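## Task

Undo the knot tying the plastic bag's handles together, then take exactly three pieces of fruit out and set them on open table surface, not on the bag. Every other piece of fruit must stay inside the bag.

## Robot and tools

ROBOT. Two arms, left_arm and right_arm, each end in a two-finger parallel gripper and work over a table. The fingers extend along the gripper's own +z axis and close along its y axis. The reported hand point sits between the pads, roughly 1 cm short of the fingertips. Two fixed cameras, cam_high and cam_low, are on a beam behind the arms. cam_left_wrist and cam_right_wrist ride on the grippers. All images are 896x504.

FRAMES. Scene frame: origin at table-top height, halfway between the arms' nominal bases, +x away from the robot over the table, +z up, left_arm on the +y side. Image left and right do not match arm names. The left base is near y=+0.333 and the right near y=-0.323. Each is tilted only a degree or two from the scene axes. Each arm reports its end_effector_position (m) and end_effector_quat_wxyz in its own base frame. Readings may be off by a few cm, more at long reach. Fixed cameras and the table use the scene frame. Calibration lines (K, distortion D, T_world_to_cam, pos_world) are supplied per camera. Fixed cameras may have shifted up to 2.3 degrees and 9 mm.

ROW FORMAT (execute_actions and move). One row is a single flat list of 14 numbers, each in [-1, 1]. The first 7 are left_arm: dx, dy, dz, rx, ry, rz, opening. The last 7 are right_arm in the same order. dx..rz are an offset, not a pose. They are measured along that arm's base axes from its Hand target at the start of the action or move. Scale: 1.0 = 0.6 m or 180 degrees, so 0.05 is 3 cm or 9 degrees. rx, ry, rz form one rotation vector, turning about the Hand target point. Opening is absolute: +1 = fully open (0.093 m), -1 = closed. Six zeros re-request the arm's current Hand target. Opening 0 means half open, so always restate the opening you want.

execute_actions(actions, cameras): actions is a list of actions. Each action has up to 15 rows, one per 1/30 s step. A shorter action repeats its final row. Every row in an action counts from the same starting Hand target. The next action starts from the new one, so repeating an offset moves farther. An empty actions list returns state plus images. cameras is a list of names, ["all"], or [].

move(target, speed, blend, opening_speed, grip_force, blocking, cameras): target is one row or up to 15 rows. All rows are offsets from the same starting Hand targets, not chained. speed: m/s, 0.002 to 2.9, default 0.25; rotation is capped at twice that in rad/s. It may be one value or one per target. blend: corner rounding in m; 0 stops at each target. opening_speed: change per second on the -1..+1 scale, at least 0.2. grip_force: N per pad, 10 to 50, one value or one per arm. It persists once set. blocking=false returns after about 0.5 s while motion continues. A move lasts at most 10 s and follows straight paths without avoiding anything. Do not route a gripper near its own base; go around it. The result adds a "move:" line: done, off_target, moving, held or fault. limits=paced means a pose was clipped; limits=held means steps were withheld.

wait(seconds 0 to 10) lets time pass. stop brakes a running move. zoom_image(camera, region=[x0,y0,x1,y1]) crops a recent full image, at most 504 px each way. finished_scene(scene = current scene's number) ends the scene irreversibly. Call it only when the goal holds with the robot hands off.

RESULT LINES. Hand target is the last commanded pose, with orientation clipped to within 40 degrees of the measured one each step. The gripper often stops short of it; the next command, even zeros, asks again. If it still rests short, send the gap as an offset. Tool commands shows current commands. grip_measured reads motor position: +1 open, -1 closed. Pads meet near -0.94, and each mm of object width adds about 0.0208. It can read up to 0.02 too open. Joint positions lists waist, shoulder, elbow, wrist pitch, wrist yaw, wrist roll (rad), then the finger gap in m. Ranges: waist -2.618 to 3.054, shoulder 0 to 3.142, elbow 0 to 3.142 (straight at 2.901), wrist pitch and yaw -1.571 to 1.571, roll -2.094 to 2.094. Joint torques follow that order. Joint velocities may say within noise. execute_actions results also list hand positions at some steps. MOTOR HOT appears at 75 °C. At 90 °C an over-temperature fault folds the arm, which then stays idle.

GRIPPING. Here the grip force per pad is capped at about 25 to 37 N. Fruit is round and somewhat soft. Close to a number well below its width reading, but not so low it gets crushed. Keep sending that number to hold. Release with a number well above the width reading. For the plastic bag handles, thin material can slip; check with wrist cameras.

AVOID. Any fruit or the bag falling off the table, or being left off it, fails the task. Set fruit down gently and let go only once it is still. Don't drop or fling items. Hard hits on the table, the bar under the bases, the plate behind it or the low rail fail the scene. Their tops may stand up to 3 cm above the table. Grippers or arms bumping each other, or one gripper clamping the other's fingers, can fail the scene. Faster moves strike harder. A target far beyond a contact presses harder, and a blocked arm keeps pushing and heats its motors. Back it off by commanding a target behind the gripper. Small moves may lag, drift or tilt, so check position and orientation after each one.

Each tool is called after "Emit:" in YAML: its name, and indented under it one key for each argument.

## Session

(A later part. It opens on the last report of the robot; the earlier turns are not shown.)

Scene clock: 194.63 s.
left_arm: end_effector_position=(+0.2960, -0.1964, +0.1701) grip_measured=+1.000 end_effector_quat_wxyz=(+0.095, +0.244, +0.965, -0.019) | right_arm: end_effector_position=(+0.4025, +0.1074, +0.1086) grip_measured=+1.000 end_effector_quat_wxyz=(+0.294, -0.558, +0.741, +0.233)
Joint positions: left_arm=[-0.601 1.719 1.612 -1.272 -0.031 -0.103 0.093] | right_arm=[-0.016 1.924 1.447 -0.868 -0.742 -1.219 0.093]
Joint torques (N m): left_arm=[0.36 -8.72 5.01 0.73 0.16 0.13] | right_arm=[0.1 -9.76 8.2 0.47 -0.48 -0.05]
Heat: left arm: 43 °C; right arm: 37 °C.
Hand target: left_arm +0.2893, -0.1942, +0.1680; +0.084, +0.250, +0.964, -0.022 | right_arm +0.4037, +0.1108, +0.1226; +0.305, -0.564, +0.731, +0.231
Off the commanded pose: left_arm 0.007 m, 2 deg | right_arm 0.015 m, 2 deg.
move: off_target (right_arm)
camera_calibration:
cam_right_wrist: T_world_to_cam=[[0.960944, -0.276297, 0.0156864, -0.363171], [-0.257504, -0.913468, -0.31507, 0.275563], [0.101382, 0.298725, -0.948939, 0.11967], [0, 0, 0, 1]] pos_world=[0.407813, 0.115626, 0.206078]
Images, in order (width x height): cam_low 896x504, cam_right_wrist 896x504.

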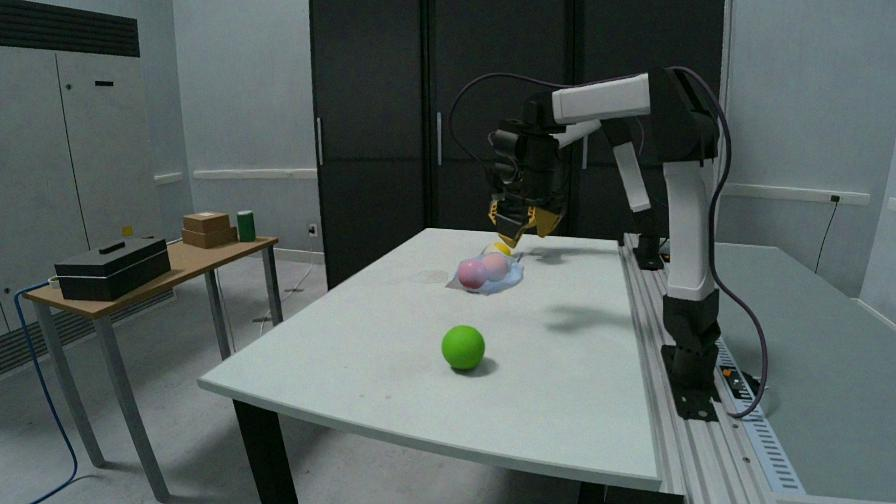

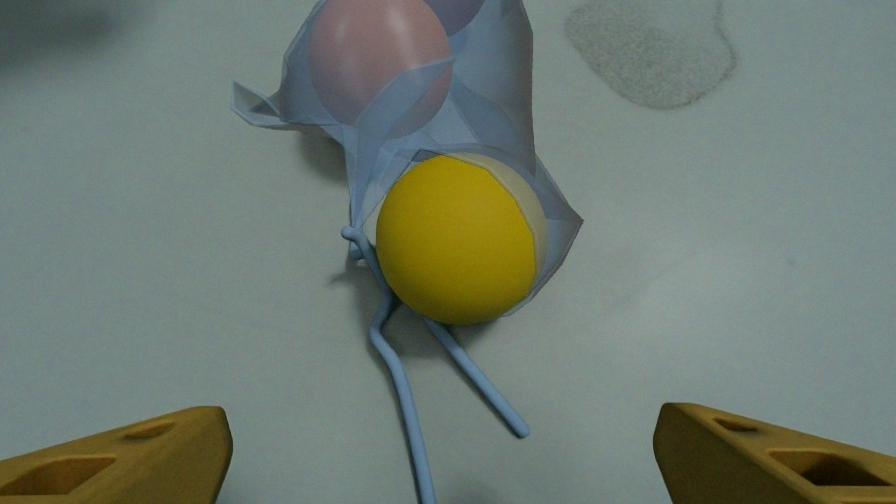

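Emit:
move:
  target:
    - [0,0,0,0,0,0,1,0.03,0.05,-0.06,0.016,0.058,-0.058,1]
    - [0,0,0,0,0,0,1,0.041,0.085,-0.153,0.016,0.058,-0.058,1]
  speed: 0.15
  cameras: ["cam_right_wrist"]

Scene clock: 198.47 s.
left_arm: end_effector_position=(+0.2960, -0.1964, +0.1701) grip_measured=+1.000 end_effector_quat_wxyz=(+0.095, +0.244, +0.965, -0.019) | right_arm: end_effector_position=(+0.4290, +0.1589, +0.0406) grip_measured=+1.000 end_effector_quat_wxyz=(+0.278, -0.464, +0.796, +0.272)
Joint positions: left_arm=[-0.601 1.719 1.612 -1.272 -0.031 -0.103 0.093] | right_arm=[0.107 2.083 1.363 -0.491 -0.73 -0.811 0.093]
Joint torques (N m): left_arm=[0.42 -8.69 5.01 0.73 0.16 0.13] | right_arm=[0.58 -7.64 5.6 1.06 -0.22 0.1]
Heat: left arm: 43 °C; right arm: 37 °C.
Hand target: left_arm +0.2893, -0.1942, +0.1680; +0.084, +0.250, +0.964, -0.022 | right_arm +0.4284, +0.1618, +0.0309; +0.272, -0.464, +0.798, +0.271
Off the commanded pose: left_arm 0.007 m, 2 deg | right_arm 0.010 m, 1 deg.
move: done
camera_calibration:
cam_right_wrist: T_world_to_cam=[[0.891898, -0.42963, -0.141195, -0.313071], [-0.451676, -0.830732, -0.325382, 0.378568], [0.0224988, 0.353982, -0.934982, 0.0615509], [0, 0, 0, 1]] pos_world=[0.448833, 0.158196, 0.136524]
Images, in order (width x height): cam_right_wrist 896x504.

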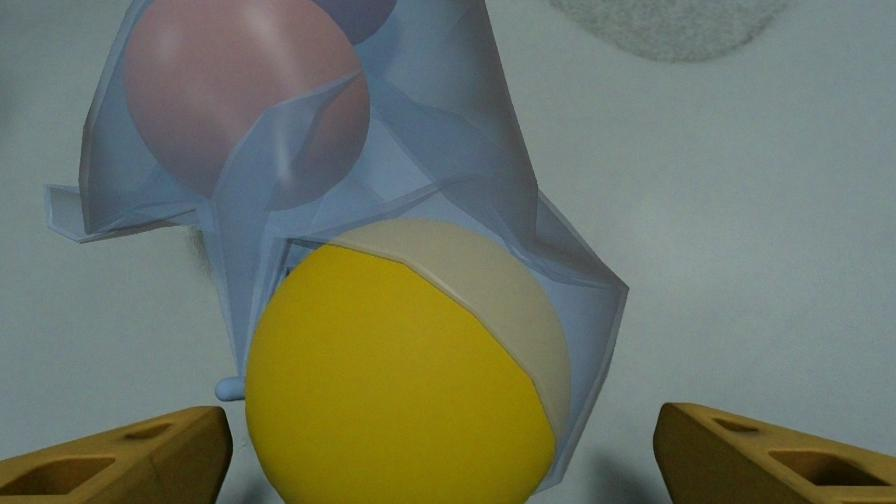

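Emit:
move:
  target:
    - [0,0,0,0,0,0,1,-0.015,-0.012,0.005,0.012,0.042,-0.042,1]
    - [0,0,0,0,0,0,1,-0.015,-0.012,0.005,0.012,0.042,-0.042,0.2]
  opening_speed: 0.6
  cameras: ["cam_right_wrist"]

Scene clock: 201.73 s.
left_arm: end_effector_position=(+0.2960, -0.1964, +0.1701) grip_measured=+1.000 end_effector_quat_wxyz=(+0.095, +0.244, +0.965, -0.019) | right_arm: end_effector_position=(+0.4206, +0.1542, +0.0313) grip_measured=+0.202 end_effector_quat_wxyz=(+0.242, -0.388, +0.838, +0.298)
Joint positions: left_arm=[-0.601 1.719 1.612 -1.272 -0.031 -0.103 0.093] | right_arm=[0.098 2.083 1.331 -0.49 -0.73 -0.643 0.055]
Joint torques (N m): left_arm=[0.4 -8.69 4.98 0.74 0.16 0.14] | right_arm=[-0.08 -10.19 4.96 0.93 -0.3 0.11]
Heat: left arm: 43 °C; right arm: 38 °C.
Hand target: left_arm +0.2893, -0.1942, +0.1680; +0.084, +0.250, +0.964, -0.022 | right_arm +0.4193, +0.1546, +0.0338; +0.244, -0.386, +0.838, +0.298
Off the commanded pose: left_arm 0.007 m, 2 deg | right_arm 0.003 m, 0 deg.
move: done
camera_calibration:
cam_right_wrist: T_world_to_cam=[[0.799449, -0.531575, -0.279838, -0.24992], [-0.596856, -0.755692, -0.269617, 0.415524], [-0.0681501, 0.382568, -0.921411, 0.0880943], [0, 0, 0, 1]] pos_world=[0.45381, 0.147455, 0.123266]
Images, in order (width x height): cam_right_wrist 896x504.

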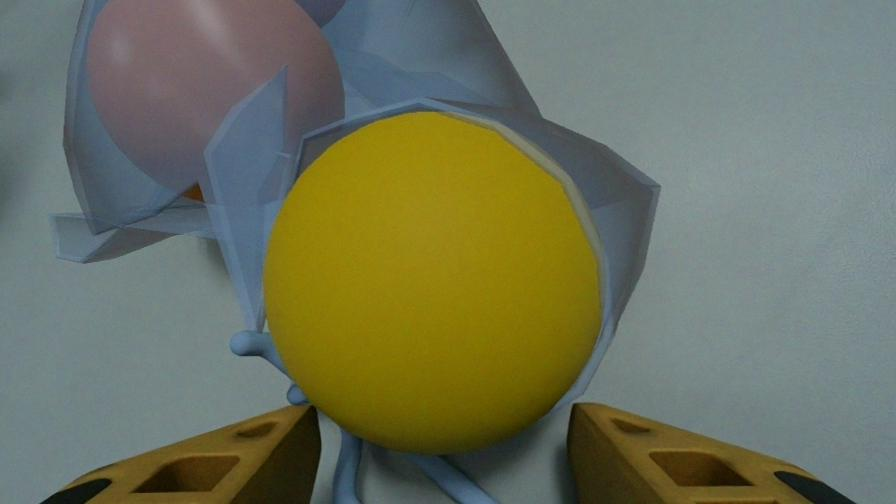

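Emit:
move:
  target:
    - [0,0,0,0,0,0,1,0,-0.02,0.0,0,0,0,1]
    - [0,0,0,0,0,0,1,0.01,0,0.07,0,0,0,1]
    - [0,0,0,0,0,0,1,0.03,0.025,0.06,0,0,0,1]
    - [0,0,0,0,0,0,1,0.03,0.03,-0.012,0,0,0,1]
  speed: 0.15
  blend: [0,0.01,0.01,0]
  cameras: ["cam_right_wrist"]

Scene clock: 205.27 s.
left_arm: end_effector_position=(+0.2960, -0.1964, +0.1701) grip_measured=+1.000 end_effector_quat_wxyz=(+0.095, +0.244, +0.965, -0.019) | right_arm: end_effector_position=(+0.4386, +0.1688, +0.0372) grip_measured=+1.000 end_effector_quat_wxyz=(+0.252, -0.387, +0.836, +0.298)
Joint positions: left_arm=[-0.601 1.719 1.612 -1.272 -0.031 -0.103 0.093] | right_arm=[0.128 2.122 1.407 -0.477 -0.725 -0.594 0.093]
Joint torques (N m): left_arm=[0.43 -8.75 5.07 0.73 0.16 0.14] | right_arm=[0.64 -7.88 5.55 1.11 -0.21 0.1]
Heat: left arm: 43 °C; right arm: 38 °C.
Hand target: left_arm +0.2893, -0.1942, +0.1680; +0.084, +0.250, +0.964, -0.022 | right_arm +0.4374, +0.1726, +0.0267; +0.244, -0.387, +0.838, +0.297
Off the commanded pose: left_arm 0.007 m, 2 deg | right_arm 0.011 m, 1 deg.
move: off_target (right_arm)
camera_calibration:
cam_right_wrist: T_world_to_cam=[[0.800847, -0.533797, -0.271485, -0.25542], [-0.596743, -0.749458, -0.286724, 0.438531], [-0.0504142, 0.391628, -0.918741, 0.0796648], [0, 0, 0, 1]] pos_world=[0.470259, 0.161119, 0.129586]
Images, in order (width x height): cam_right_wrist 896x504.

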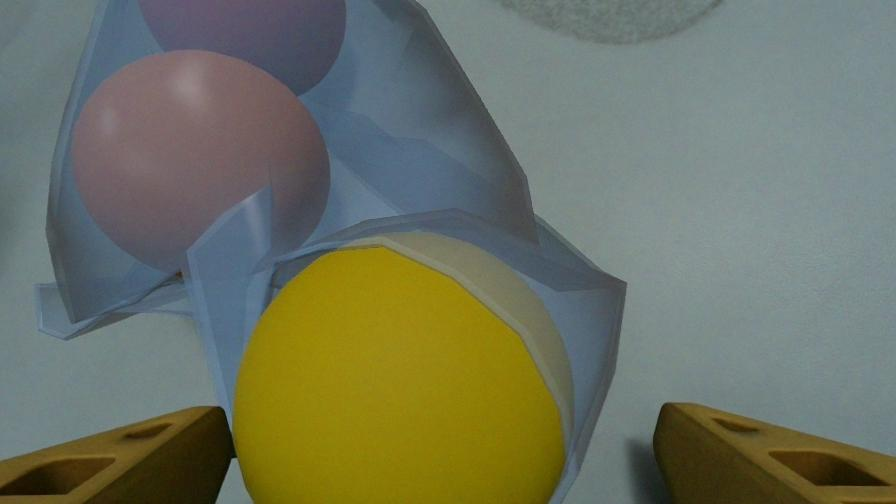

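Emit:
move:
  target:
    - [0,0,0,0,0,0,1,-0.013,0.004,0.0,0.016,0.058,-0.058,1]
    - [0,0,0,0,0,0,1,-0.013,0.004,0.0,0.016,0.058,-0.058,0.2]
  opening_speed: 0.6
  cameras: ["cam_right_wrist"]

Scene clock: 208.63 s.
left_arm: end_effector_position=(+0.2960, -0.1964, +0.1701) grip_measured=+1.000 end_effector_quat_wxyz=(+0.095, +0.244, +0.965, -0.019) | right_arm: end_effector_position=(+0.4326, +0.1709, +0.0298) grip_measured=+0.278 end_effector_quat_wxyz=(+0.205, -0.272, +0.880, +0.331)
Joint positions: left_arm=[-0.601 1.719 1.612 -1.272 -0.031 -0.103 0.093] | right_arm=[0.134 2.122 1.376 -0.453 -0.725 -0.323 0.059]
Joint torques (N m): left_arm=[0.38 -8.7 5.01 0.72 0.16 0.13] | right_arm=[0.75 -9.68 4.85 1.09 -0.24 0.1]
Heat: left arm: 42 °C; right arm: 39 °C.
Hand target: left_arm +0.2893, -0.1942, +0.1680; +0.084, +0.250, +0.964, -0.022 | right_arm +0.4296, +0.1750, +0.0268; +0.203, -0.274, +0.881, +0.329
Off the commanded pose: left_arm 0.007 m, 2 deg | right_arm 0.006 m, 0 deg.
move: done
camera_calibration:
cam_right_wrist: T_world_to_cam=[[0.622634, -0.646907, -0.440271, -0.150099], [-0.768223, -0.61237, -0.186648, 0.482014], [-0.148865, 0.454439, -0.878251, 0.102448], [0, 0, 0, 1]] pos_world=[0.479002, 0.151514, 0.113858]
Images, in order (width x height): cam_right_wrist 896x504.

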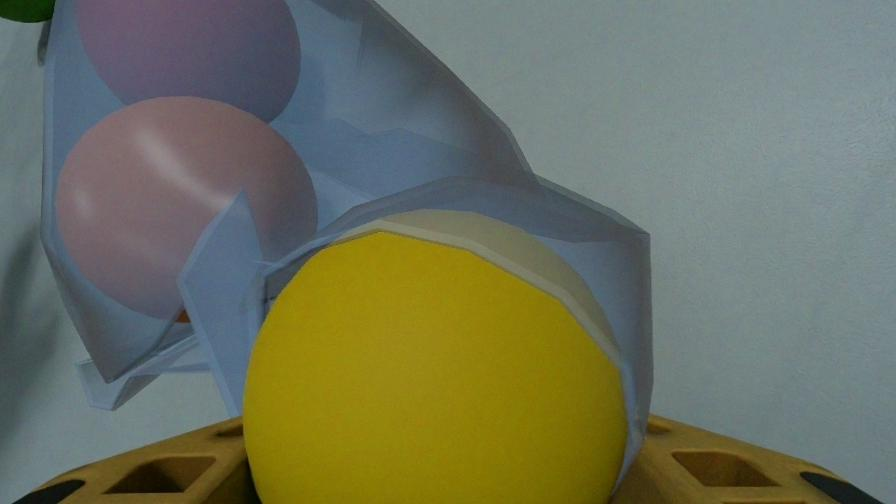

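Emit:
move:
  target: [0,0,0,0,0,0,1,0.01,-0.14,0.1,0,0,0,0.2]
  speed: 0.1
  cameras: ["cam_right_wrist","cam_low"]

Emit:
zoom_image:
  camera: "cam_low"
  region: [380, 180, 620, 380]

Scene clock: 211.03 s.
left_arm: end_effector_position=(+0.2960, -0.1964, +0.1701) grip_measured=+1.000 end_effector_quat_wxyz=(+0.095, +0.244, +0.965, -0.019) | right_arm: end_effector_position=(+0.4301, +0.0876, +0.0609) grip_measured=+0.277 end_effector_quat_wxyz=(+0.178, -0.260, +0.890, +0.330)
Joint positions: left_arm=[-0.601 1.719 1.612 -1.272 -0.031 -0.103 0.093] | right_arm=[-0.066 2.122 1.546 -0.857 -0.758 -0.58 0.058]
Joint torques (N m): left_arm=[0.36 -8.72 5.01 0.72 0.16 0.12] | right_arm=[0.17 -12.92 8.34 0.38 -0.53 -0.12]
Heat: left arm: 42 °C; right arm: 40 °C.
Hand target: left_arm +0.2893, -0.1942, +0.1680; +0.084, +0.250, +0.964, -0.022 | right_arm +0.4356, +0.0910, +0.0867; +0.203, -0.274, +0.881, +0.329
Off the commanded pose: left_arm 0.007 m, 2 deg | right_arm 0.027 m, 3 deg.
move: off_target (right_arm)
camera_calibration:
cam_right_wrist: T_world_to_cam=[[0.590716, -0.660064, -0.464079, -0.172316], [-0.782532, -0.608874, -0.130061, 0.43744], [-0.196718, 0.439986, -0.876193, 0.189047], [0, 0, 0, 1]] pos_world=[0.481289, 0.0694281, 0.142567]
Images, in order (width x height): cam_low 896x504, cam_right_wrist 896x504.

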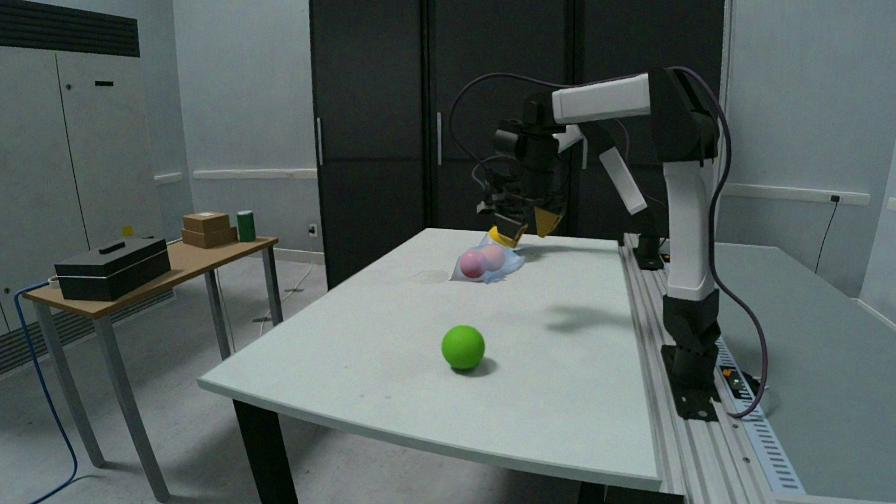

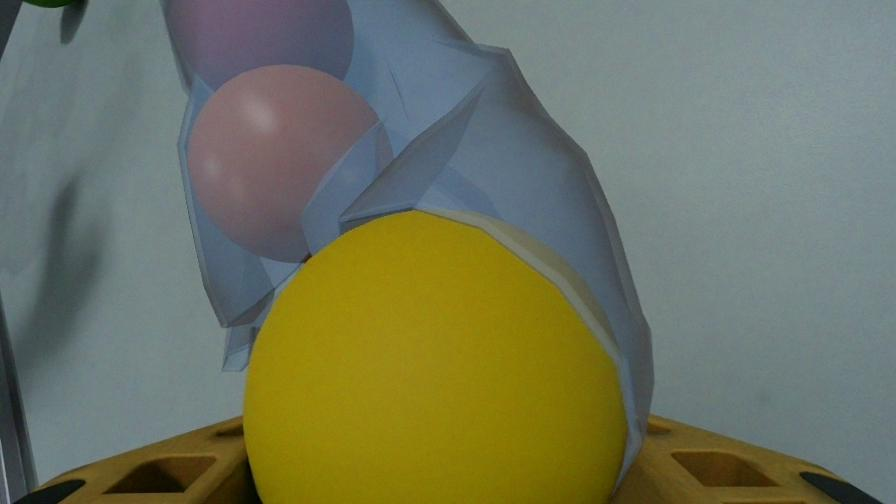

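Scaled by 2.100 from the camera's 896x504 image, which has a finer 1280x720 frame.

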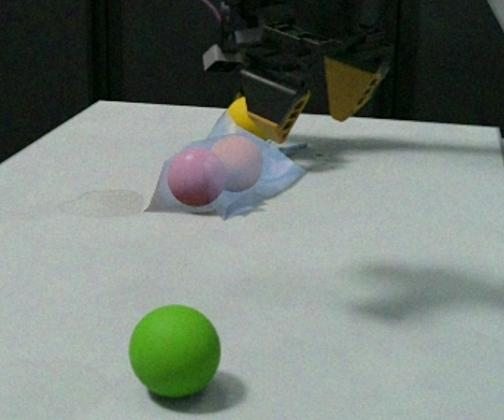

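Emit:
move:
  target:
    - [0,0,0,0,0,0,1,0,-0.03,-0.10,0,0,0,0.2]
    - [0,0,0,0,0,0,1,0,-0.03,-0.10,0,0,0,1]
  speed: 0.1
  opening_speed: 0.6

Emit:
move:
  target: [0,0,0,0,0,0,1,0,-0.05,0.1,0.032,0.11,-0.11,1]
  cameras: ["cam_right_wrist"]

Scene clock: 214.53 s.
left_arm: end_effector_position=(+0.2960, -0.1964, +0.1701) grip_measured=+1.000 end_effector_quat_wxyz=(+0.095, +0.244, +0.965, -0.019) | right_arm: end_effector_position=(+0.4362, +0.0709, +0.0346) grip_measured=+1.000 end_effector_quat_wxyz=(+0.205, -0.272, +0.883, +0.322)
Joint positions: left_arm=[-0.601 1.719 1.612 -1.272 -0.031 -0.103 0.093] | right_arm=[-0.107 2.16 1.487 -0.741 -0.77 -0.642 0.093]
Joint torques (N m): left_arm=[0.43 -8.8 5 0.72 0.16 0.12] | right_arm=[-0.03 -7.97 5.24 0.73 -0.48 -0.05]
Heat: left arm: 42 °C; right arm: 40 °C.
Hand target: left_arm +0.2893, -0.1942, +0.1680; +0.084, +0.250, +0.964, -0.022 | right_arm +0.4355, +0.0731, +0.0266; +0.203, -0.274, +0.881, +0.329
Off the commanded pose: left_arm 0.007 m, 2 deg | right_arm 0.008 m, 1 deg.
move: done

Scene clock: 216.30 s.
left_arm: end_effector_position=(+0.2960, -0.1964, +0.1701) grip_measured=+1.000 end_effector_quat_wxyz=(+0.095, +0.244, +0.965, -0.019) | right_arm: end_effector_position=(+0.4318, +0.0411, +0.0707) grip_measured=+1.000 end_effector_quat_wxyz=(+0.105, -0.046, +0.921, +0.371)
Joint positions: left_arm=[-0.601 1.719 1.612 -1.272 -0.031 -0.103 0.093] | right_arm=[-0.185 2.16 1.638 -1.008 -0.791 -0.267 0.093]
Joint torques (N m): left_arm=[0.35 -8.72 5 0.74 0.16 0.13] | right_arm=[-0.05 -11.4 8.1 0.24 -0.46 0.08]
Heat: left arm: 42 °C; right arm: 40 °C.
Hand target: left_arm +0.2893, -0.1942, +0.1680; +0.084, +0.250, +0.964, -0.022 | right_arm +0.4355, +0.0430, +0.0867; +0.116, -0.048, +0.919, +0.375
Off the commanded pose: left_arm 0.007 m, 2 deg | right_arm 0.016 m, 1 deg.
move: off_target (right_arm)
camera_calibration:
cam_right_wrist: T_world_to_cam=[[0.175314, -0.739451, -0.649982, -0.00372585], [-0.945865, -0.309672, 0.0971779, 0.453787], [-0.27314, 0.597758, -0.753711, 0.236161], [0, 0, 0, 1]] pos_world=[0.494379, -0.00339719, 0.131477]
Images, in order (width x height): cam_right_wrist 896x504.

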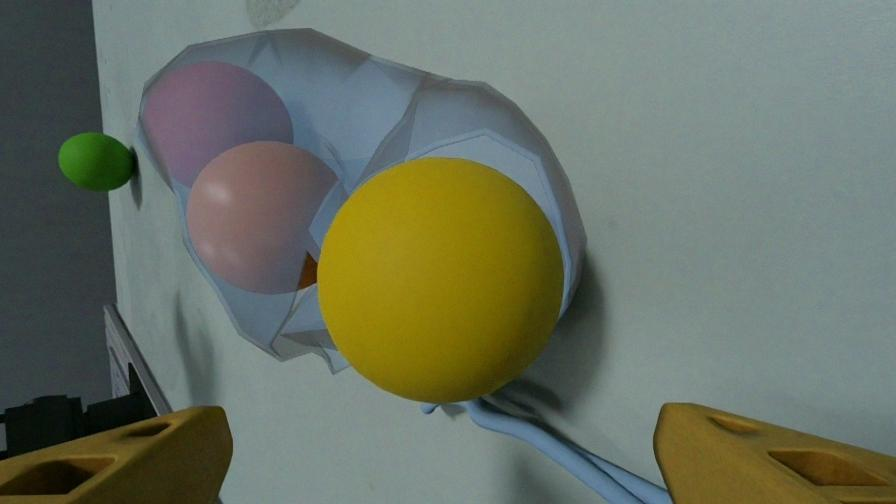

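Emit:
move:
  target:
    - [0,0,0,0,0,0,1,0.014,0.045,-0.095,0,0,0,1]
    - [0,0,0,0,0,0,1,0.014,0.045,-0.095,0,0,0,0.15]
  speed: 0.12
  opening_speed: 0.6
  cameras: ["cam_right_wrist"]

Scene clock: 220.30 s.
left_arm: end_effector_position=(+0.2960, -0.1964, +0.1701) grip_measured=+1.000 end_effector_quat_wxyz=(+0.095, +0.244, +0.965, -0.019) | right_arm: end_effector_position=(+0.4472, +0.0663, +0.0458) grip_measured=+0.159 end_effector_quat_wxyz=(+0.131, -0.051, +0.915, +0.378)
Joint positions: left_arm=[-0.601 1.719 1.612 -1.272 -0.031 -0.103 0.093] | right_arm=[-0.126 2.183 1.552 -0.779 -0.811 -0.169 0.053]
Joint torques (N m): left_arm=[0.39 -8.72 5 0.73 0.16 0.14] | right_arm=[0.58 -7.58 4.77 0.75 -0.22 0.05]
Heat: left arm: 42 °C; right arm: 40 °C.
Hand target: left_arm +0.2893, -0.1942, +0.1680; +0.084, +0.250, +0.964, -0.022 | right_arm +0.4440, +0.0700, +0.0297; +0.116, -0.048, +0.919, +0.375
Off the commanded pose: left_arm 0.007 m, 2 deg | right_arm 0.017 m, 2 deg.
move: off_target (right_arm); target 2's new opening was sent with right_arm's hand 0.015 m and 1 deg from that target
camera_calibration:
cam_right_wrist: T_world_to_cam=[[0.204312, -0.72921, -0.653077, -0.0174459], [-0.951759, -0.304, 0.0416864, 0.483408], [-0.228934, 0.613056, -0.756143, 0.185889], [0, 0, 0, 1]] pos_world=[0.506209, 0.0202741, 0.109014]
Images, in order (width x height): cam_right_wrist 896x504.

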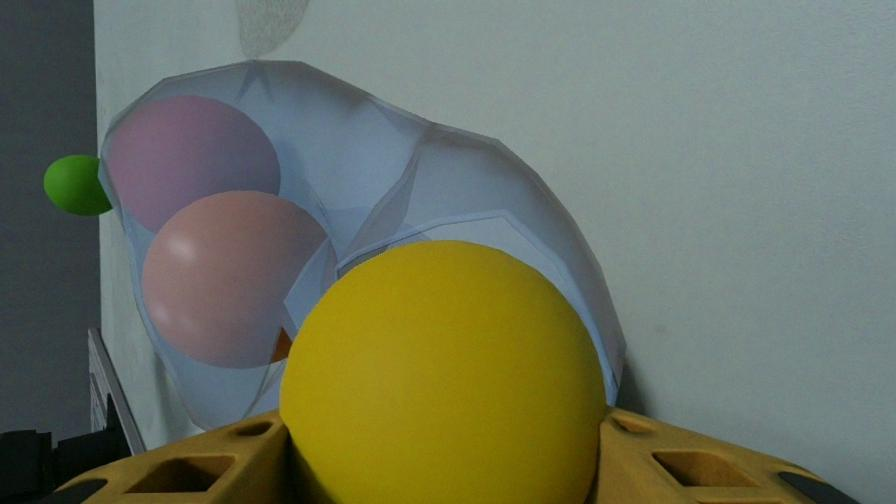

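Emit:
move:
  target:
    - [0,0,0,0,0,0,1,0,-0.003,0,0,0,0,-0.1]
    - [0,0,0,0,0,0,1,0,-0.08,0.2,0,0,0,-0.1]
  speed: 0.1
  opening_speed: 0.6
  cameras: ["cam_right_wrist"]

Scene clock: 223.50 s.
left_arm: end_effector_position=(+0.2960, -0.1964, +0.1701) grip_measured=+1.000 end_effector_quat_wxyz=(+0.095, +0.244, +0.965, -0.019) | right_arm: end_effector_position=(+0.4429, +0.0210, +0.1426) grip_measured=+0.120 end_effector_quat_wxyz=(+0.112, -0.042, +0.919, +0.376)
Joint positions: left_arm=[-0.601 1.719 1.612 -1.272 -0.031 -0.103 0.093] | right_arm=[-0.23 2.183 1.957 -1.332 -0.806 -0.316 0.051]
Joint torques (N m): left_arm=[0.4 -8.76 4.96 0.73 0.14 0.13] | right_arm=[0.06 -10.13 8.42 0.17 -0.36 -0.07]
Heat: left arm: 42 °C; right arm: 40 °C.
Hand target: left_arm +0.2893, -0.1942, +0.1680; +0.084, +0.250, +0.964, -0.022 | right_arm +0.4440, +0.0221, +0.1497; +0.116, -0.049, +0.919, +0.375
Off the commanded pose: left_arm 0.007 m, 2 deg | right_arm 0.007 m, 1 deg.
move: done
camera_calibration:
cam_right_wrist: T_world_to_cam=[[0.17396, -0.733487, -0.657066, 0.0276497], [-0.950129, -0.300394, 0.0837817, 0.454745], [-0.258831, 0.609722, -0.749163, 0.298185], [0, 0, 0, 1]] pos_world=[0.504436, -0.0249269, 0.203458]
Images, in order (width x height): cam_right_wrist 896x504.

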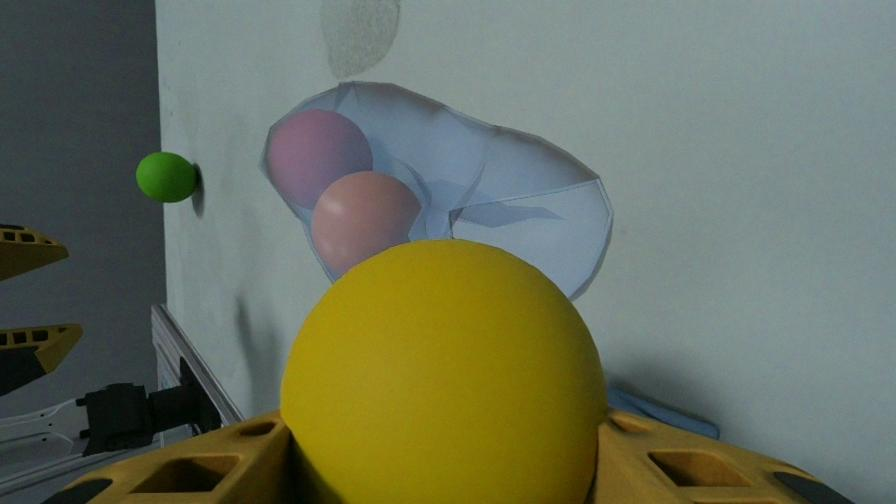

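Emit:
move:
  target:
    - [0,0,0,0,0,0,1,-0.08,-0.2,0,0,0,0,-0.1]
    - [0,0,0,0,0,0,1,-0.08,-0.2,-0.12,0,0,0,-0.1]
    - [0,0,0,0,0,0,1,-0.08,-0.2,-0.173,0,0,0,-0.1]
  speed: [0.2,0.15,0.05]
  blend: [0.02,0.01,0]
  cameras: ["cam_right_wrist","cam_low"]

Emit:
zoom_image:
  camera: "cam_low"
  region: [420, 180, 640, 340]

Scene clock: 226.50 s.
left_arm: end_effector_position=(+0.2960, -0.1964, +0.1701) grip_measured=+1.000 end_effector_quat_wxyz=(+0.095, +0.244, +0.965, -0.019) | right_arm: end_effector_position=(+0.3964, -0.1026, +0.0570) grip_measured=+0.120 end_effector_quat_wxyz=(+0.126, -0.045, +0.919, +0.371)
Joint positions: left_arm=[-0.601 1.719 1.612 -1.272 -0.031 -0.103 0.093] | right_arm=[-0.543 2.316 1.826 -1.346 -0.769 -0.747 0.051]
Joint torques (N m): left_arm=[0.35 -8.73 4.98 0.73 0.16 0.11] | right_arm=[0.61 -8.38 4.79 -0.04 -0.29 -0.05]
Heat: left arm: 42 °C; right arm: 40 °C.
Hand target: left_arm +0.2893, -0.1942, +0.1680; +0.084, +0.250, +0.964, -0.022 | right_arm +0.3959, -0.0980, +0.0459; +0.116, -0.049, +0.919, +0.375
Off the commanded pose: left_arm 0.007 m, 2 deg | right_arm 0.012 m, 1 deg.
move: off_target (right_arm)
camera_calibration:
cam_right_wrist: T_world_to_cam=[[0.186791, -0.741271, -0.644691, -0.117722], [-0.954303, -0.292737, 0.060094, 0.38442], [-0.233271, 0.604006, -0.762077, 0.287415], [0, 0, 0, 1]] pos_world=[0.455888, -0.14833, 0.120037]
Images, in order (width x height): cam_low 896x504, cam_right_wrist 896x504.

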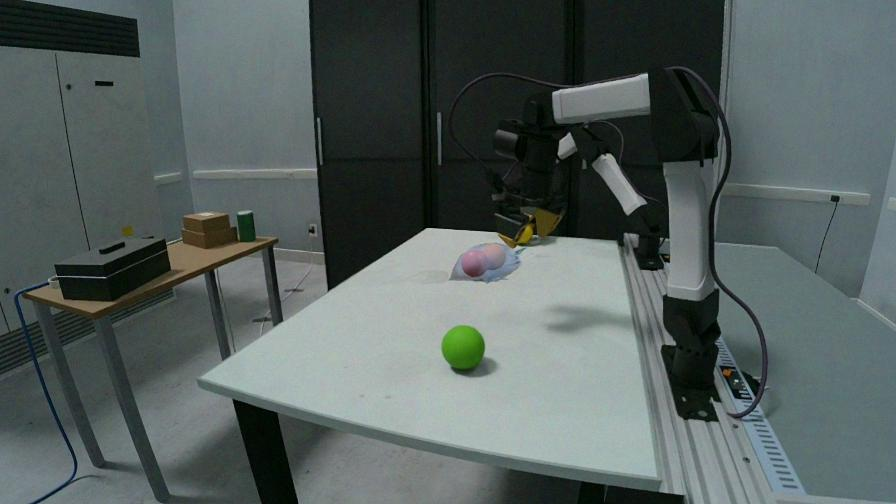

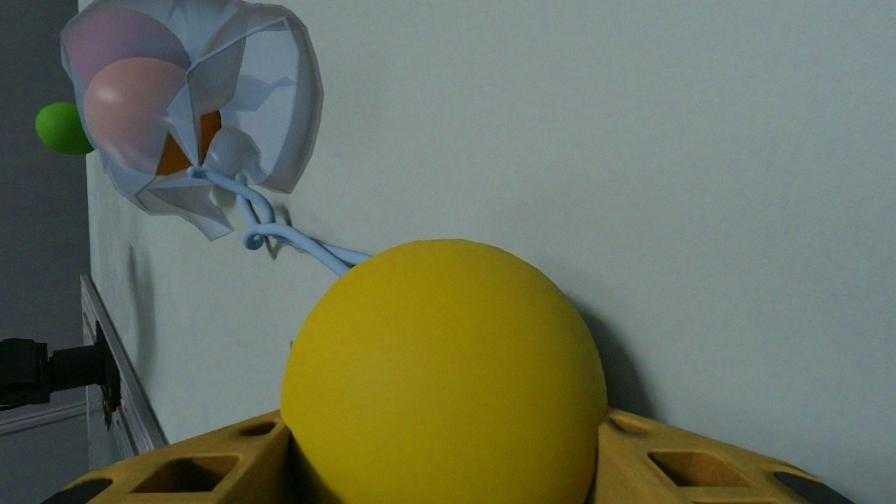

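Scaled by 2.291 from the camera's 896x504 image, which has a finer 1280x720 frame.

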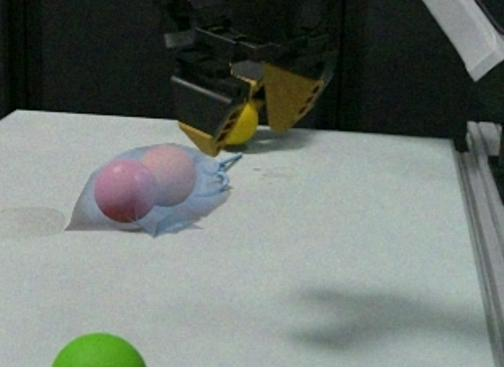

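Emit:
move:
  target:
    - [0,0,0,0,0,0,1,0,0,-0.015,0,0,0,-0.1]
    - [0,0,0,0,0,0,1,0,0,-0.015,0,0,0,0.6]
  speed: 0.04
  opening_speed: 0.5

Emit:
move:
  target: [0,0,0,0,0,0,1,-0.02,-0.08,0.12,0,0,0,1]
  opening_speed: 1
  cameras: ["cam_right_wrist","cam_low"]

Scene clock: 229.40 s.
left_arm: end_effector_position=(+0.2960, -0.1964, +0.1701) grip_measured=+1.000 end_effector_quat_wxyz=(+0.095, +0.244, +0.965, -0.019) | right_arm: end_effector_position=(+0.3970, -0.1029, +0.0501) grip_measured=+0.599 end_effector_quat_wxyz=(+0.127, -0.045, +0.919, +0.370)
Joint positions: left_arm=[-0.601 1.719 1.612 -1.272 -0.031 -0.103 0.093] | right_arm=[-0.543 2.323 1.811 -1.32 -0.769 -0.747 0.074]
Joint torques (N m): left_arm=[0.39 -8.72 5.03 0.72 0.16 0.14] | right_arm=[0.66 -8.1 4.45 -0.03 -0.31 -0.09]
Heat: left arm: 42 °C; right arm: 39 °C.
Hand target: left_arm +0.2893, -0.1942, +0.1680; +0.084, +0.250, +0.964, -0.022 | right_arm +0.3960, -0.0980, +0.0369; +0.116, -0.049, +0.919, +0.375
Off the commanded pose: left_arm 0.007 m, 2 deg | right_arm 0.014 m, 1 deg.
move: off_target (right_arm); target 2's new opening was sent with right_arm's hand 0.014 m and 1 deg from that target

Scene clock: 230.50 s.
left_arm: end_effector_position=(+0.2960, -0.1964, +0.1701) grip_measured=+1.000 end_effector_quat_wxyz=(+0.095, +0.244, +0.965, -0.019) | right_arm: end_effector_position=(+0.3845, -0.1490, +0.0961) grip_measured=+1.000 end_effector_quat_wxyz=(+0.143, -0.022, +0.921, +0.361)
Joint positions: left_arm=[-0.601 1.719 1.612 -1.272 -0.031 -0.103 0.093] | right_arm=[-0.653 2.328 2.006 -1.541 -0.752 -0.816 0.093]
Joint torques (N m): left_arm=[0.36 -8.75 5.03 0.72 0.14 0.12] | right_arm=[0.44 -12.64 6.82 -0.38 -0.21 -0.06]
Heat: left arm: 42 °C; right arm: 40 °C.
Hand target: left_arm +0.2893, -0.1942, +0.1680; +0.084, +0.250, +0.964, -0.022 | right_arm +0.3840, -0.1460, +0.1090; +0.116, -0.049, +0.919, +0.375
Off the commanded pose: left_arm 0.007 m, 2 deg | right_arm 0.013 m, 5 deg.
joint sent to its limit (right arm) — joint 4 (wrist pitch), lower limit. The joint targets are off in orientation, not in position.
move: off_target (right_arm)
camera_calibration:
cam_right_wrist: T_world_to_cam=[[0.153283, -0.759245, -0.632496, -0.115639], [-0.970317, -0.2368, 0.0491021, 0.372637], [-0.187056, 0.606195, -0.773005, 0.326052], [0, 0, 0, 1]] pos_world=[0.440291, -0.197209, 0.160601]
Images, in order (width x height): cam_low 896x504, cam_right_wrist 896x504.

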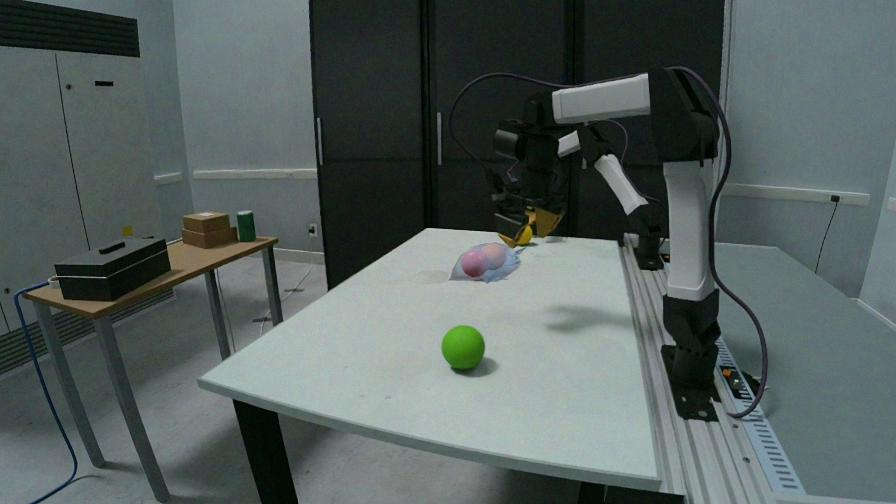

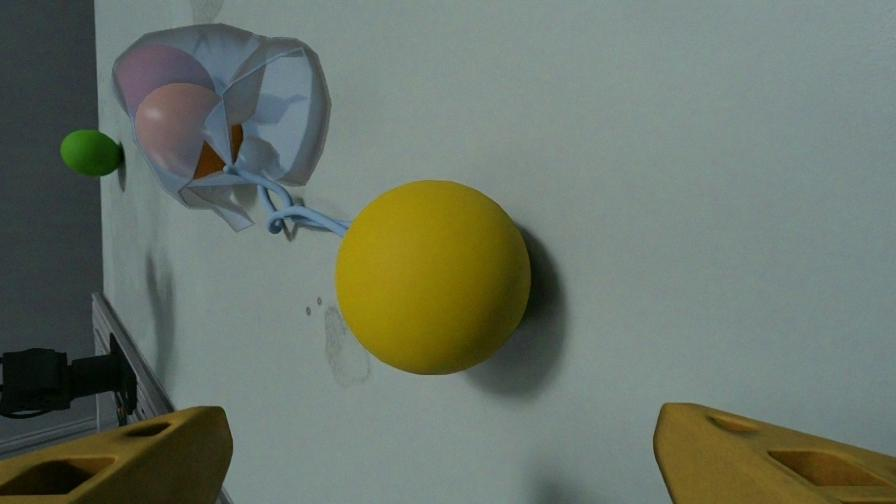

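Emit:
move:
  target: [0.1,0.03,0.05,0,0,0,1,0,0,0.05,0,0,0,1]
  cameras: ["cam_left_wrist","cam_high"]

Emit:
zoom_image:
  camera: "cam_high"
  region: [380, 180, 580, 300]

Scene clock: 232.43 s.
left_arm: end_effector_position=(+0.3493, -0.1727, +0.1998) grip_measured=+1.000 end_effector_quat_wxyz=(+0.093, +0.242, +0.966, -0.017) | right_arm: end_effector_position=(+0.3845, -0.1490, +0.1191) grip_measured=+1.000 end_effector_quat_wxyz=(+0.158, -0.017, +0.925, +0.346)
Joint positions: left_arm=[-0.462 1.889 1.945 -1.437 -0.008 0.03 0.093] | right_arm=[-0.653 2.267 2.006 -1.543 -0.752 -0.781 0.093]
Joint torques (N m): left_arm=[0.08 -7.6 8.17 0.67 0.2 0.11] | right_arm=[0.36 -13.64 6.82 -0.28 -0.32 0.09]
Heat: left arm: 42 °C; right arm: 40 °C.
Hand target: left_arm +0.3493, -0.1763, +0.1981; +0.084, +0.250, +0.964, -0.022 | right_arm +0.3840, -0.1460, +0.1389; +0.116, -0.049, +0.919, +0.375
Off the commanded pose: left_arm 0.004 m, 2 deg | right_arm 0.020 m, 7 deg.
joint sent to its limit (right arm) — joint 4 (wrist pitch), lower limit. The joint targets are off in orientation, not in position.
move: off_target (right_arm)
camera_calibration:
cam_left_wrist: T_world_to_cam=[[-0.45011, -0.892971, 0.00196593, 0.00157038], [-0.869727, 0.43889, 0.225722, 0.37391], [-0.202426, 0.09989, -0.97419, 0.367633], [0, 0, 0, 1]] pos_world=[0.400325, -0.199426, 0.273741]
Images, in order (width x height): cam_high 896x504, cam_left_wrist 896x504.

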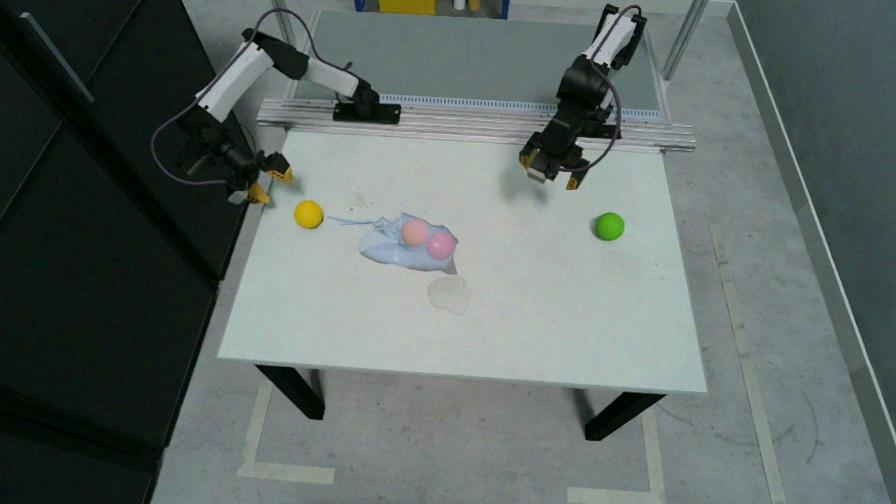

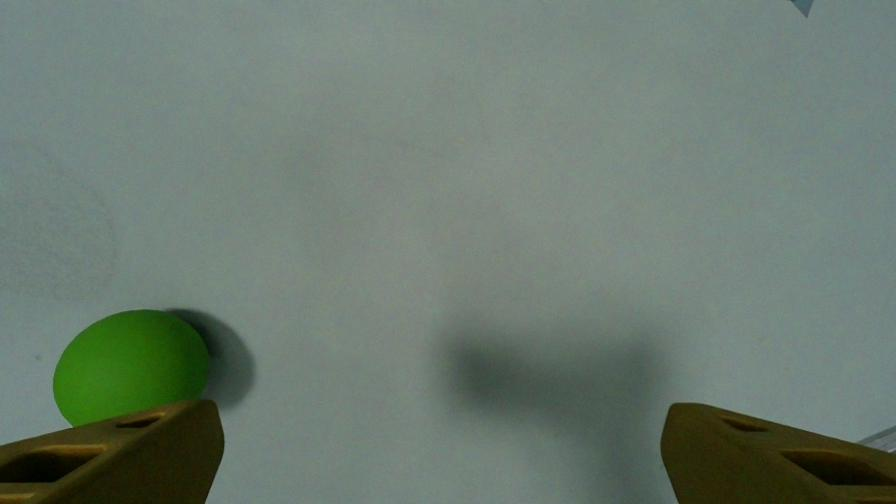

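Scaled by 2.520 from the camera's 896x504 image, which has a finer 1280x720 frame.

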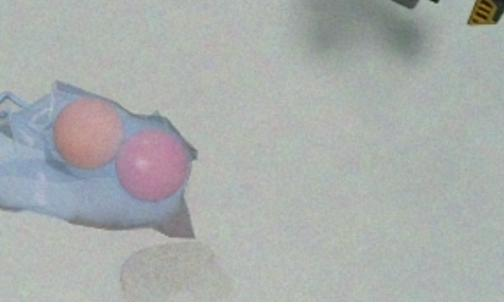

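Emit:
move:
  target:
    - [0,0,0,0,0,0,1,-0.02,0,0.06,-0.02,-0.07,0.07,1]
    - [0,0,0,0,0,0,1,0.01,0.43,0.02,-0.032,-0.11,0.11,1]
  blend: [0.03,0]
  cameras: ["cam_right_wrist"]

Scene clock: 236.30 s.
left_arm: end_effector_position=(+0.3492, -0.1726, +0.1998) grip_measured=+1.000 end_effector_quat_wxyz=(+0.093, +0.242, +0.966, -0.017) | right_arm: end_effector_position=(+0.3909, +0.1115, +0.1400) grip_measured=+1.000 end_effector_quat_wxyz=(+0.186, -0.268, +0.882, +0.339)
Joint positions: left_arm=[-0.462 1.889 1.945 -1.438 -0.008 0.03 0.093] | right_arm=[-0.017 1.888 1.514 -1.007 -0.776 -0.529 0.093]
Joint torques (N m): left_arm=[0.08 -7.62 8.17 0.68 0.19 0.13] | right_arm=[0.21 -11.44 5.3 0.81 -0.25 0.1]
Heat: left arm: 41 °C; right arm: 41 °C.
Hand target: left_arm +0.3494, -0.1763, +0.1981; +0.084, +0.250, +0.964, -0.022 | right_arm +0.3900, +0.1120, +0.1509; +0.203, -0.274, +0.881, +0.329
Off the commanded pose: left_arm 0.004 m, 1 deg | right_arm 0.011 m, 2 deg.
move: off_target (right_arm)
camera_calibration:
cam_right_wrist: T_world_to_cam=[[0.609182, -0.639578, -0.468868, -0.105534], [-0.770263, -0.617852, -0.157967, 0.431647], [-0.188659, 0.457382, -0.869028, 0.233881], [0, 0, 0, 1]] pos_world=[0.440895, 0.0922233, 0.221954]
Images, in order (width x height): cam_right_wrist 896x504.

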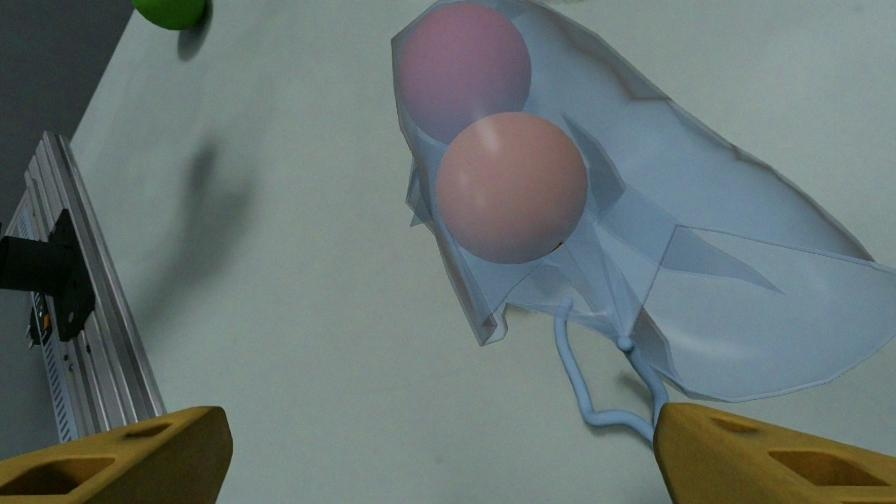

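Emit:
move:
  target:
    - [0,0,0,0,0,0,1,0.075,0.08,-0.08,0,0,0,1]
    - [0,0,0,0,0,0,1,0.088,0.123,-0.215,0,0,0,1]
    - [0,0,0,0,0,0,1,0.088,0.123,-0.215,0,0,0,0.1]
  speed: 0.15
  blend: [0.02,0,0]
  opening_speed: 0.6
  cameras: ["cam_right_wrist"]

Scene clock: 240.70 s.
left_arm: end_effector_position=(+0.3492, -0.1726, +0.1998) grip_measured=+1.000 end_effector_quat_wxyz=(+0.093, +0.242, +0.966, -0.017) | right_arm: end_effector_position=(+0.4452, +0.1826, +0.0362) grip_measured=+0.414 end_effector_quat_wxyz=(+0.214, -0.276, +0.877, +0.330)
Joint positions: left_arm=[-0.462 1.889 1.945 -1.438 -0.008 0.03 0.093] | right_arm=[0.157 2.147 1.435 -0.45 -0.719 -0.298 0.065]
Joint torques (N m): left_arm=[0.03 -7.61 8.21 0.68 0.17 0.14] | right_arm=[0.59 -7.61 5.42 1.16 -0.21 0.11]
Heat: left arm: 40 °C; right arm: 40 °C.
Hand target: left_arm +0.3494, -0.1763, +0.1981; +0.084, +0.250, +0.964, -0.022 | right_arm +0.4428, +0.1859, +0.0219; +0.203, -0.274, +0.881, +0.329
Off the commanded pose: left_arm 0.004 m, 1 deg | right_arm 0.015 m, 1 deg.
move: off_target (right_arm); target 3's new opening was sent with right_arm's hand 0.015 m and 1 deg from that target
camera_calibration:
cam_right_wrist: T_world_to_cam=[[0.633532, -0.642741, -0.430721, -0.153545], [-0.762276, -0.613882, -0.205143, 0.49848], [-0.132558, 0.458294, -0.87886, 0.0966774], [0, 0, 0, 1]] pos_world=[0.490071, 0.163012, 0.121091]
Images, in order (width x height): cam_right_wrist 896x504.

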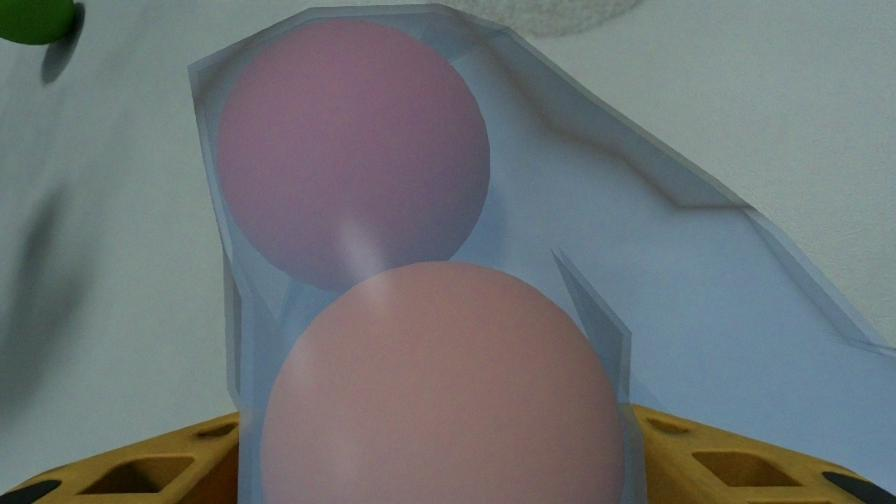

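Emit:
move:
  target:
    - [0,0,0,0,0,0,1,0,0,0,0,0,0,1]
    - [0,0,0,0,0,0,1,-0.07,-0.09,0.13,0,0,0,1]
  opening_speed: 1
  cameras: ["cam_right_wrist"]

Emit:
zoom_image:
  camera: "cam_right_wrist"
  region: [380, 120, 880, 420]

Scene clock: 244.10 s.
left_arm: end_effector_position=(+0.3492, -0.1726, +0.1998) grip_measured=+1.000 end_effector_quat_wxyz=(+0.093, +0.242, +0.966, -0.017) | right_arm: end_effector_position=(+0.4039, +0.1283, +0.0896) grip_measured=+1.000 end_effector_quat_wxyz=(+0.198, -0.267, +0.886, +0.325)
Joint positions: left_arm=[-0.462 1.889 1.945 -1.438 -0.008 0.03 0.093] | right_arm=[0.037 1.938 1.377 -0.734 -0.739 -0.44 0.093]
Joint torques (N m): left_arm=[0.16 -7.61 8.17 0.68 0.18 0.14] | right_arm=[0.17 -10.25 6.54 0.65 -0.45 -0.05]
Heat: left arm: 40 °C; right arm: 40 °C.
Hand target: left_arm +0.3494, -0.1763, +0.1981; +0.084, +0.250, +0.964, -0.022 | right_arm +0.4008, +0.1318, +0.1000; +0.203, -0.274, +0.881, +0.329
Off the commanded pose: left_arm 0.004 m, 1 deg | right_arm 0.011 m, 1 deg.
move: off_target (right_arm)
camera_calibration:
cam_right_wrist: T_world_to_cam=[[0.609386, -0.660068, -0.43927, -0.126418], [-0.776976, -0.607531, -0.16497, 0.446096], [-0.157979, 0.441833, -0.883078, 0.175748], [0, 0, 0, 1]] pos_world=[0.451408, 0.109922, 0.17326]
Images, in order (width x height): cam_right_wrist 896x504.

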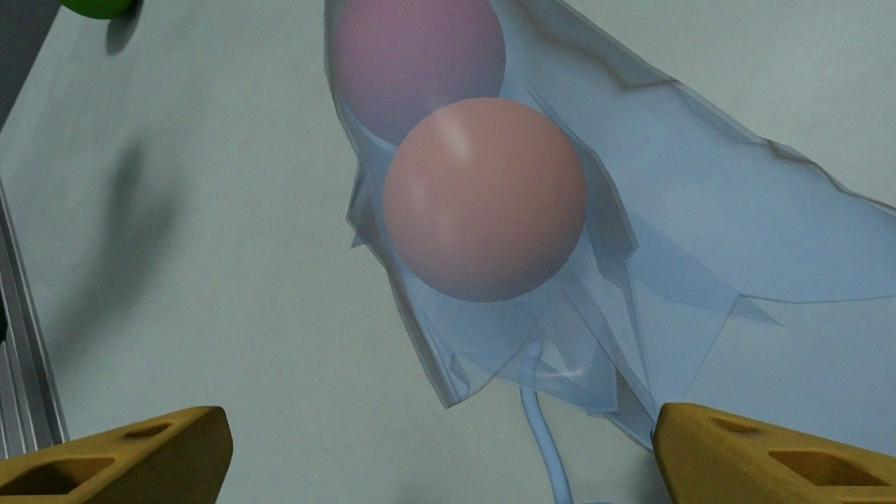

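Scaled by 1.008 from the camera's 896x504 image, which has a finer 1280x720 frame.

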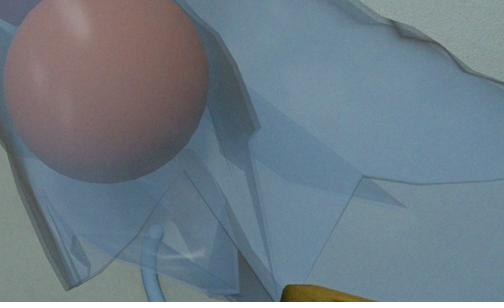

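Emit:
move:
  target: [0,0,0,0,0,0,1,0.012,-0.13,0,0,0,0,-0.2]
  cameras: ["cam_right_wrist"]

Scene clock: 248.17 s.
left_arm: end_effector_position=(+0.3492, -0.1726, +0.1998) grip_measured=+1.000 end_effector_quat_wxyz=(+0.093, +0.242, +0.966, -0.017) | right_arm: end_effector_position=(+0.4058, +0.0486, +0.1009) grip_measured=-0.198 end_effector_quat_wxyz=(+0.208, -0.269, +0.884, +0.320)
Joint positions: left_arm=[-0.462 1.889 1.945 -1.438 -0.008 0.03 0.093] | right_arm=[-0.174 1.984 1.498 -0.978 -0.777 -0.721 0.036]
Joint torques (N m): left_arm=[0.12 -7.61 8.17 0.68 0.18 0.14] | right_arm=[0.59 -6.63 8.34 0.29 -0.47 0]
Heat: left arm: 39 °C; right arm: 40 °C.
Hand target: left_arm +0.3494, -0.1763, +0.1981; +0.084, +0.250, +0.964, -0.022 | right_arm +0.4080, +0.0538, +0.0999; +0.203, -0.274, +0.881, +0.329
Off the commanded pose: left_arm 0.004 m, 1 deg | right_arm 0.006 m, 1 deg.
move: done
camera_calibration:
cam_right_wrist: T_world_to_cam=[[0.617004, -0.663711, -0.422841, -0.179835], [-0.775189, -0.605172, -0.18124, 0.401894], [-0.135601, 0.439607, -0.887895, 0.212774], [0, 0, 0, 1]] pos_world=[0.451355, 0.0303194, 0.185719]
Images, in order (width x height): cam_right_wrist 896x504.

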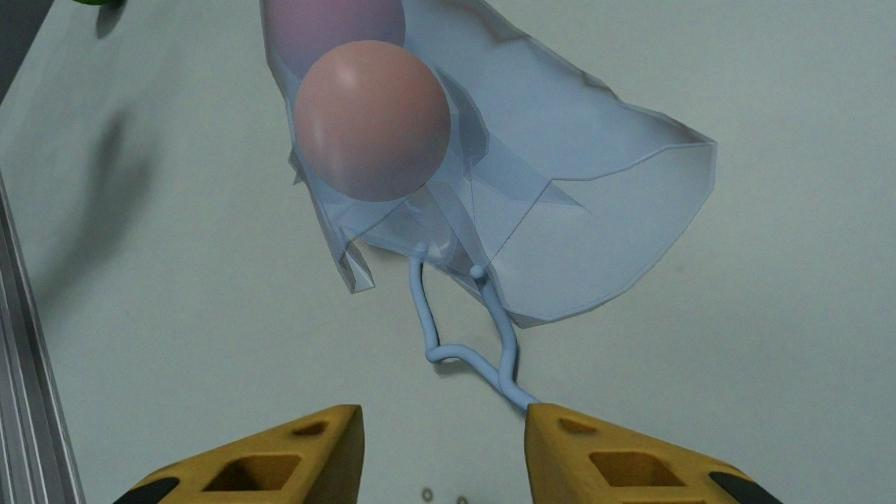

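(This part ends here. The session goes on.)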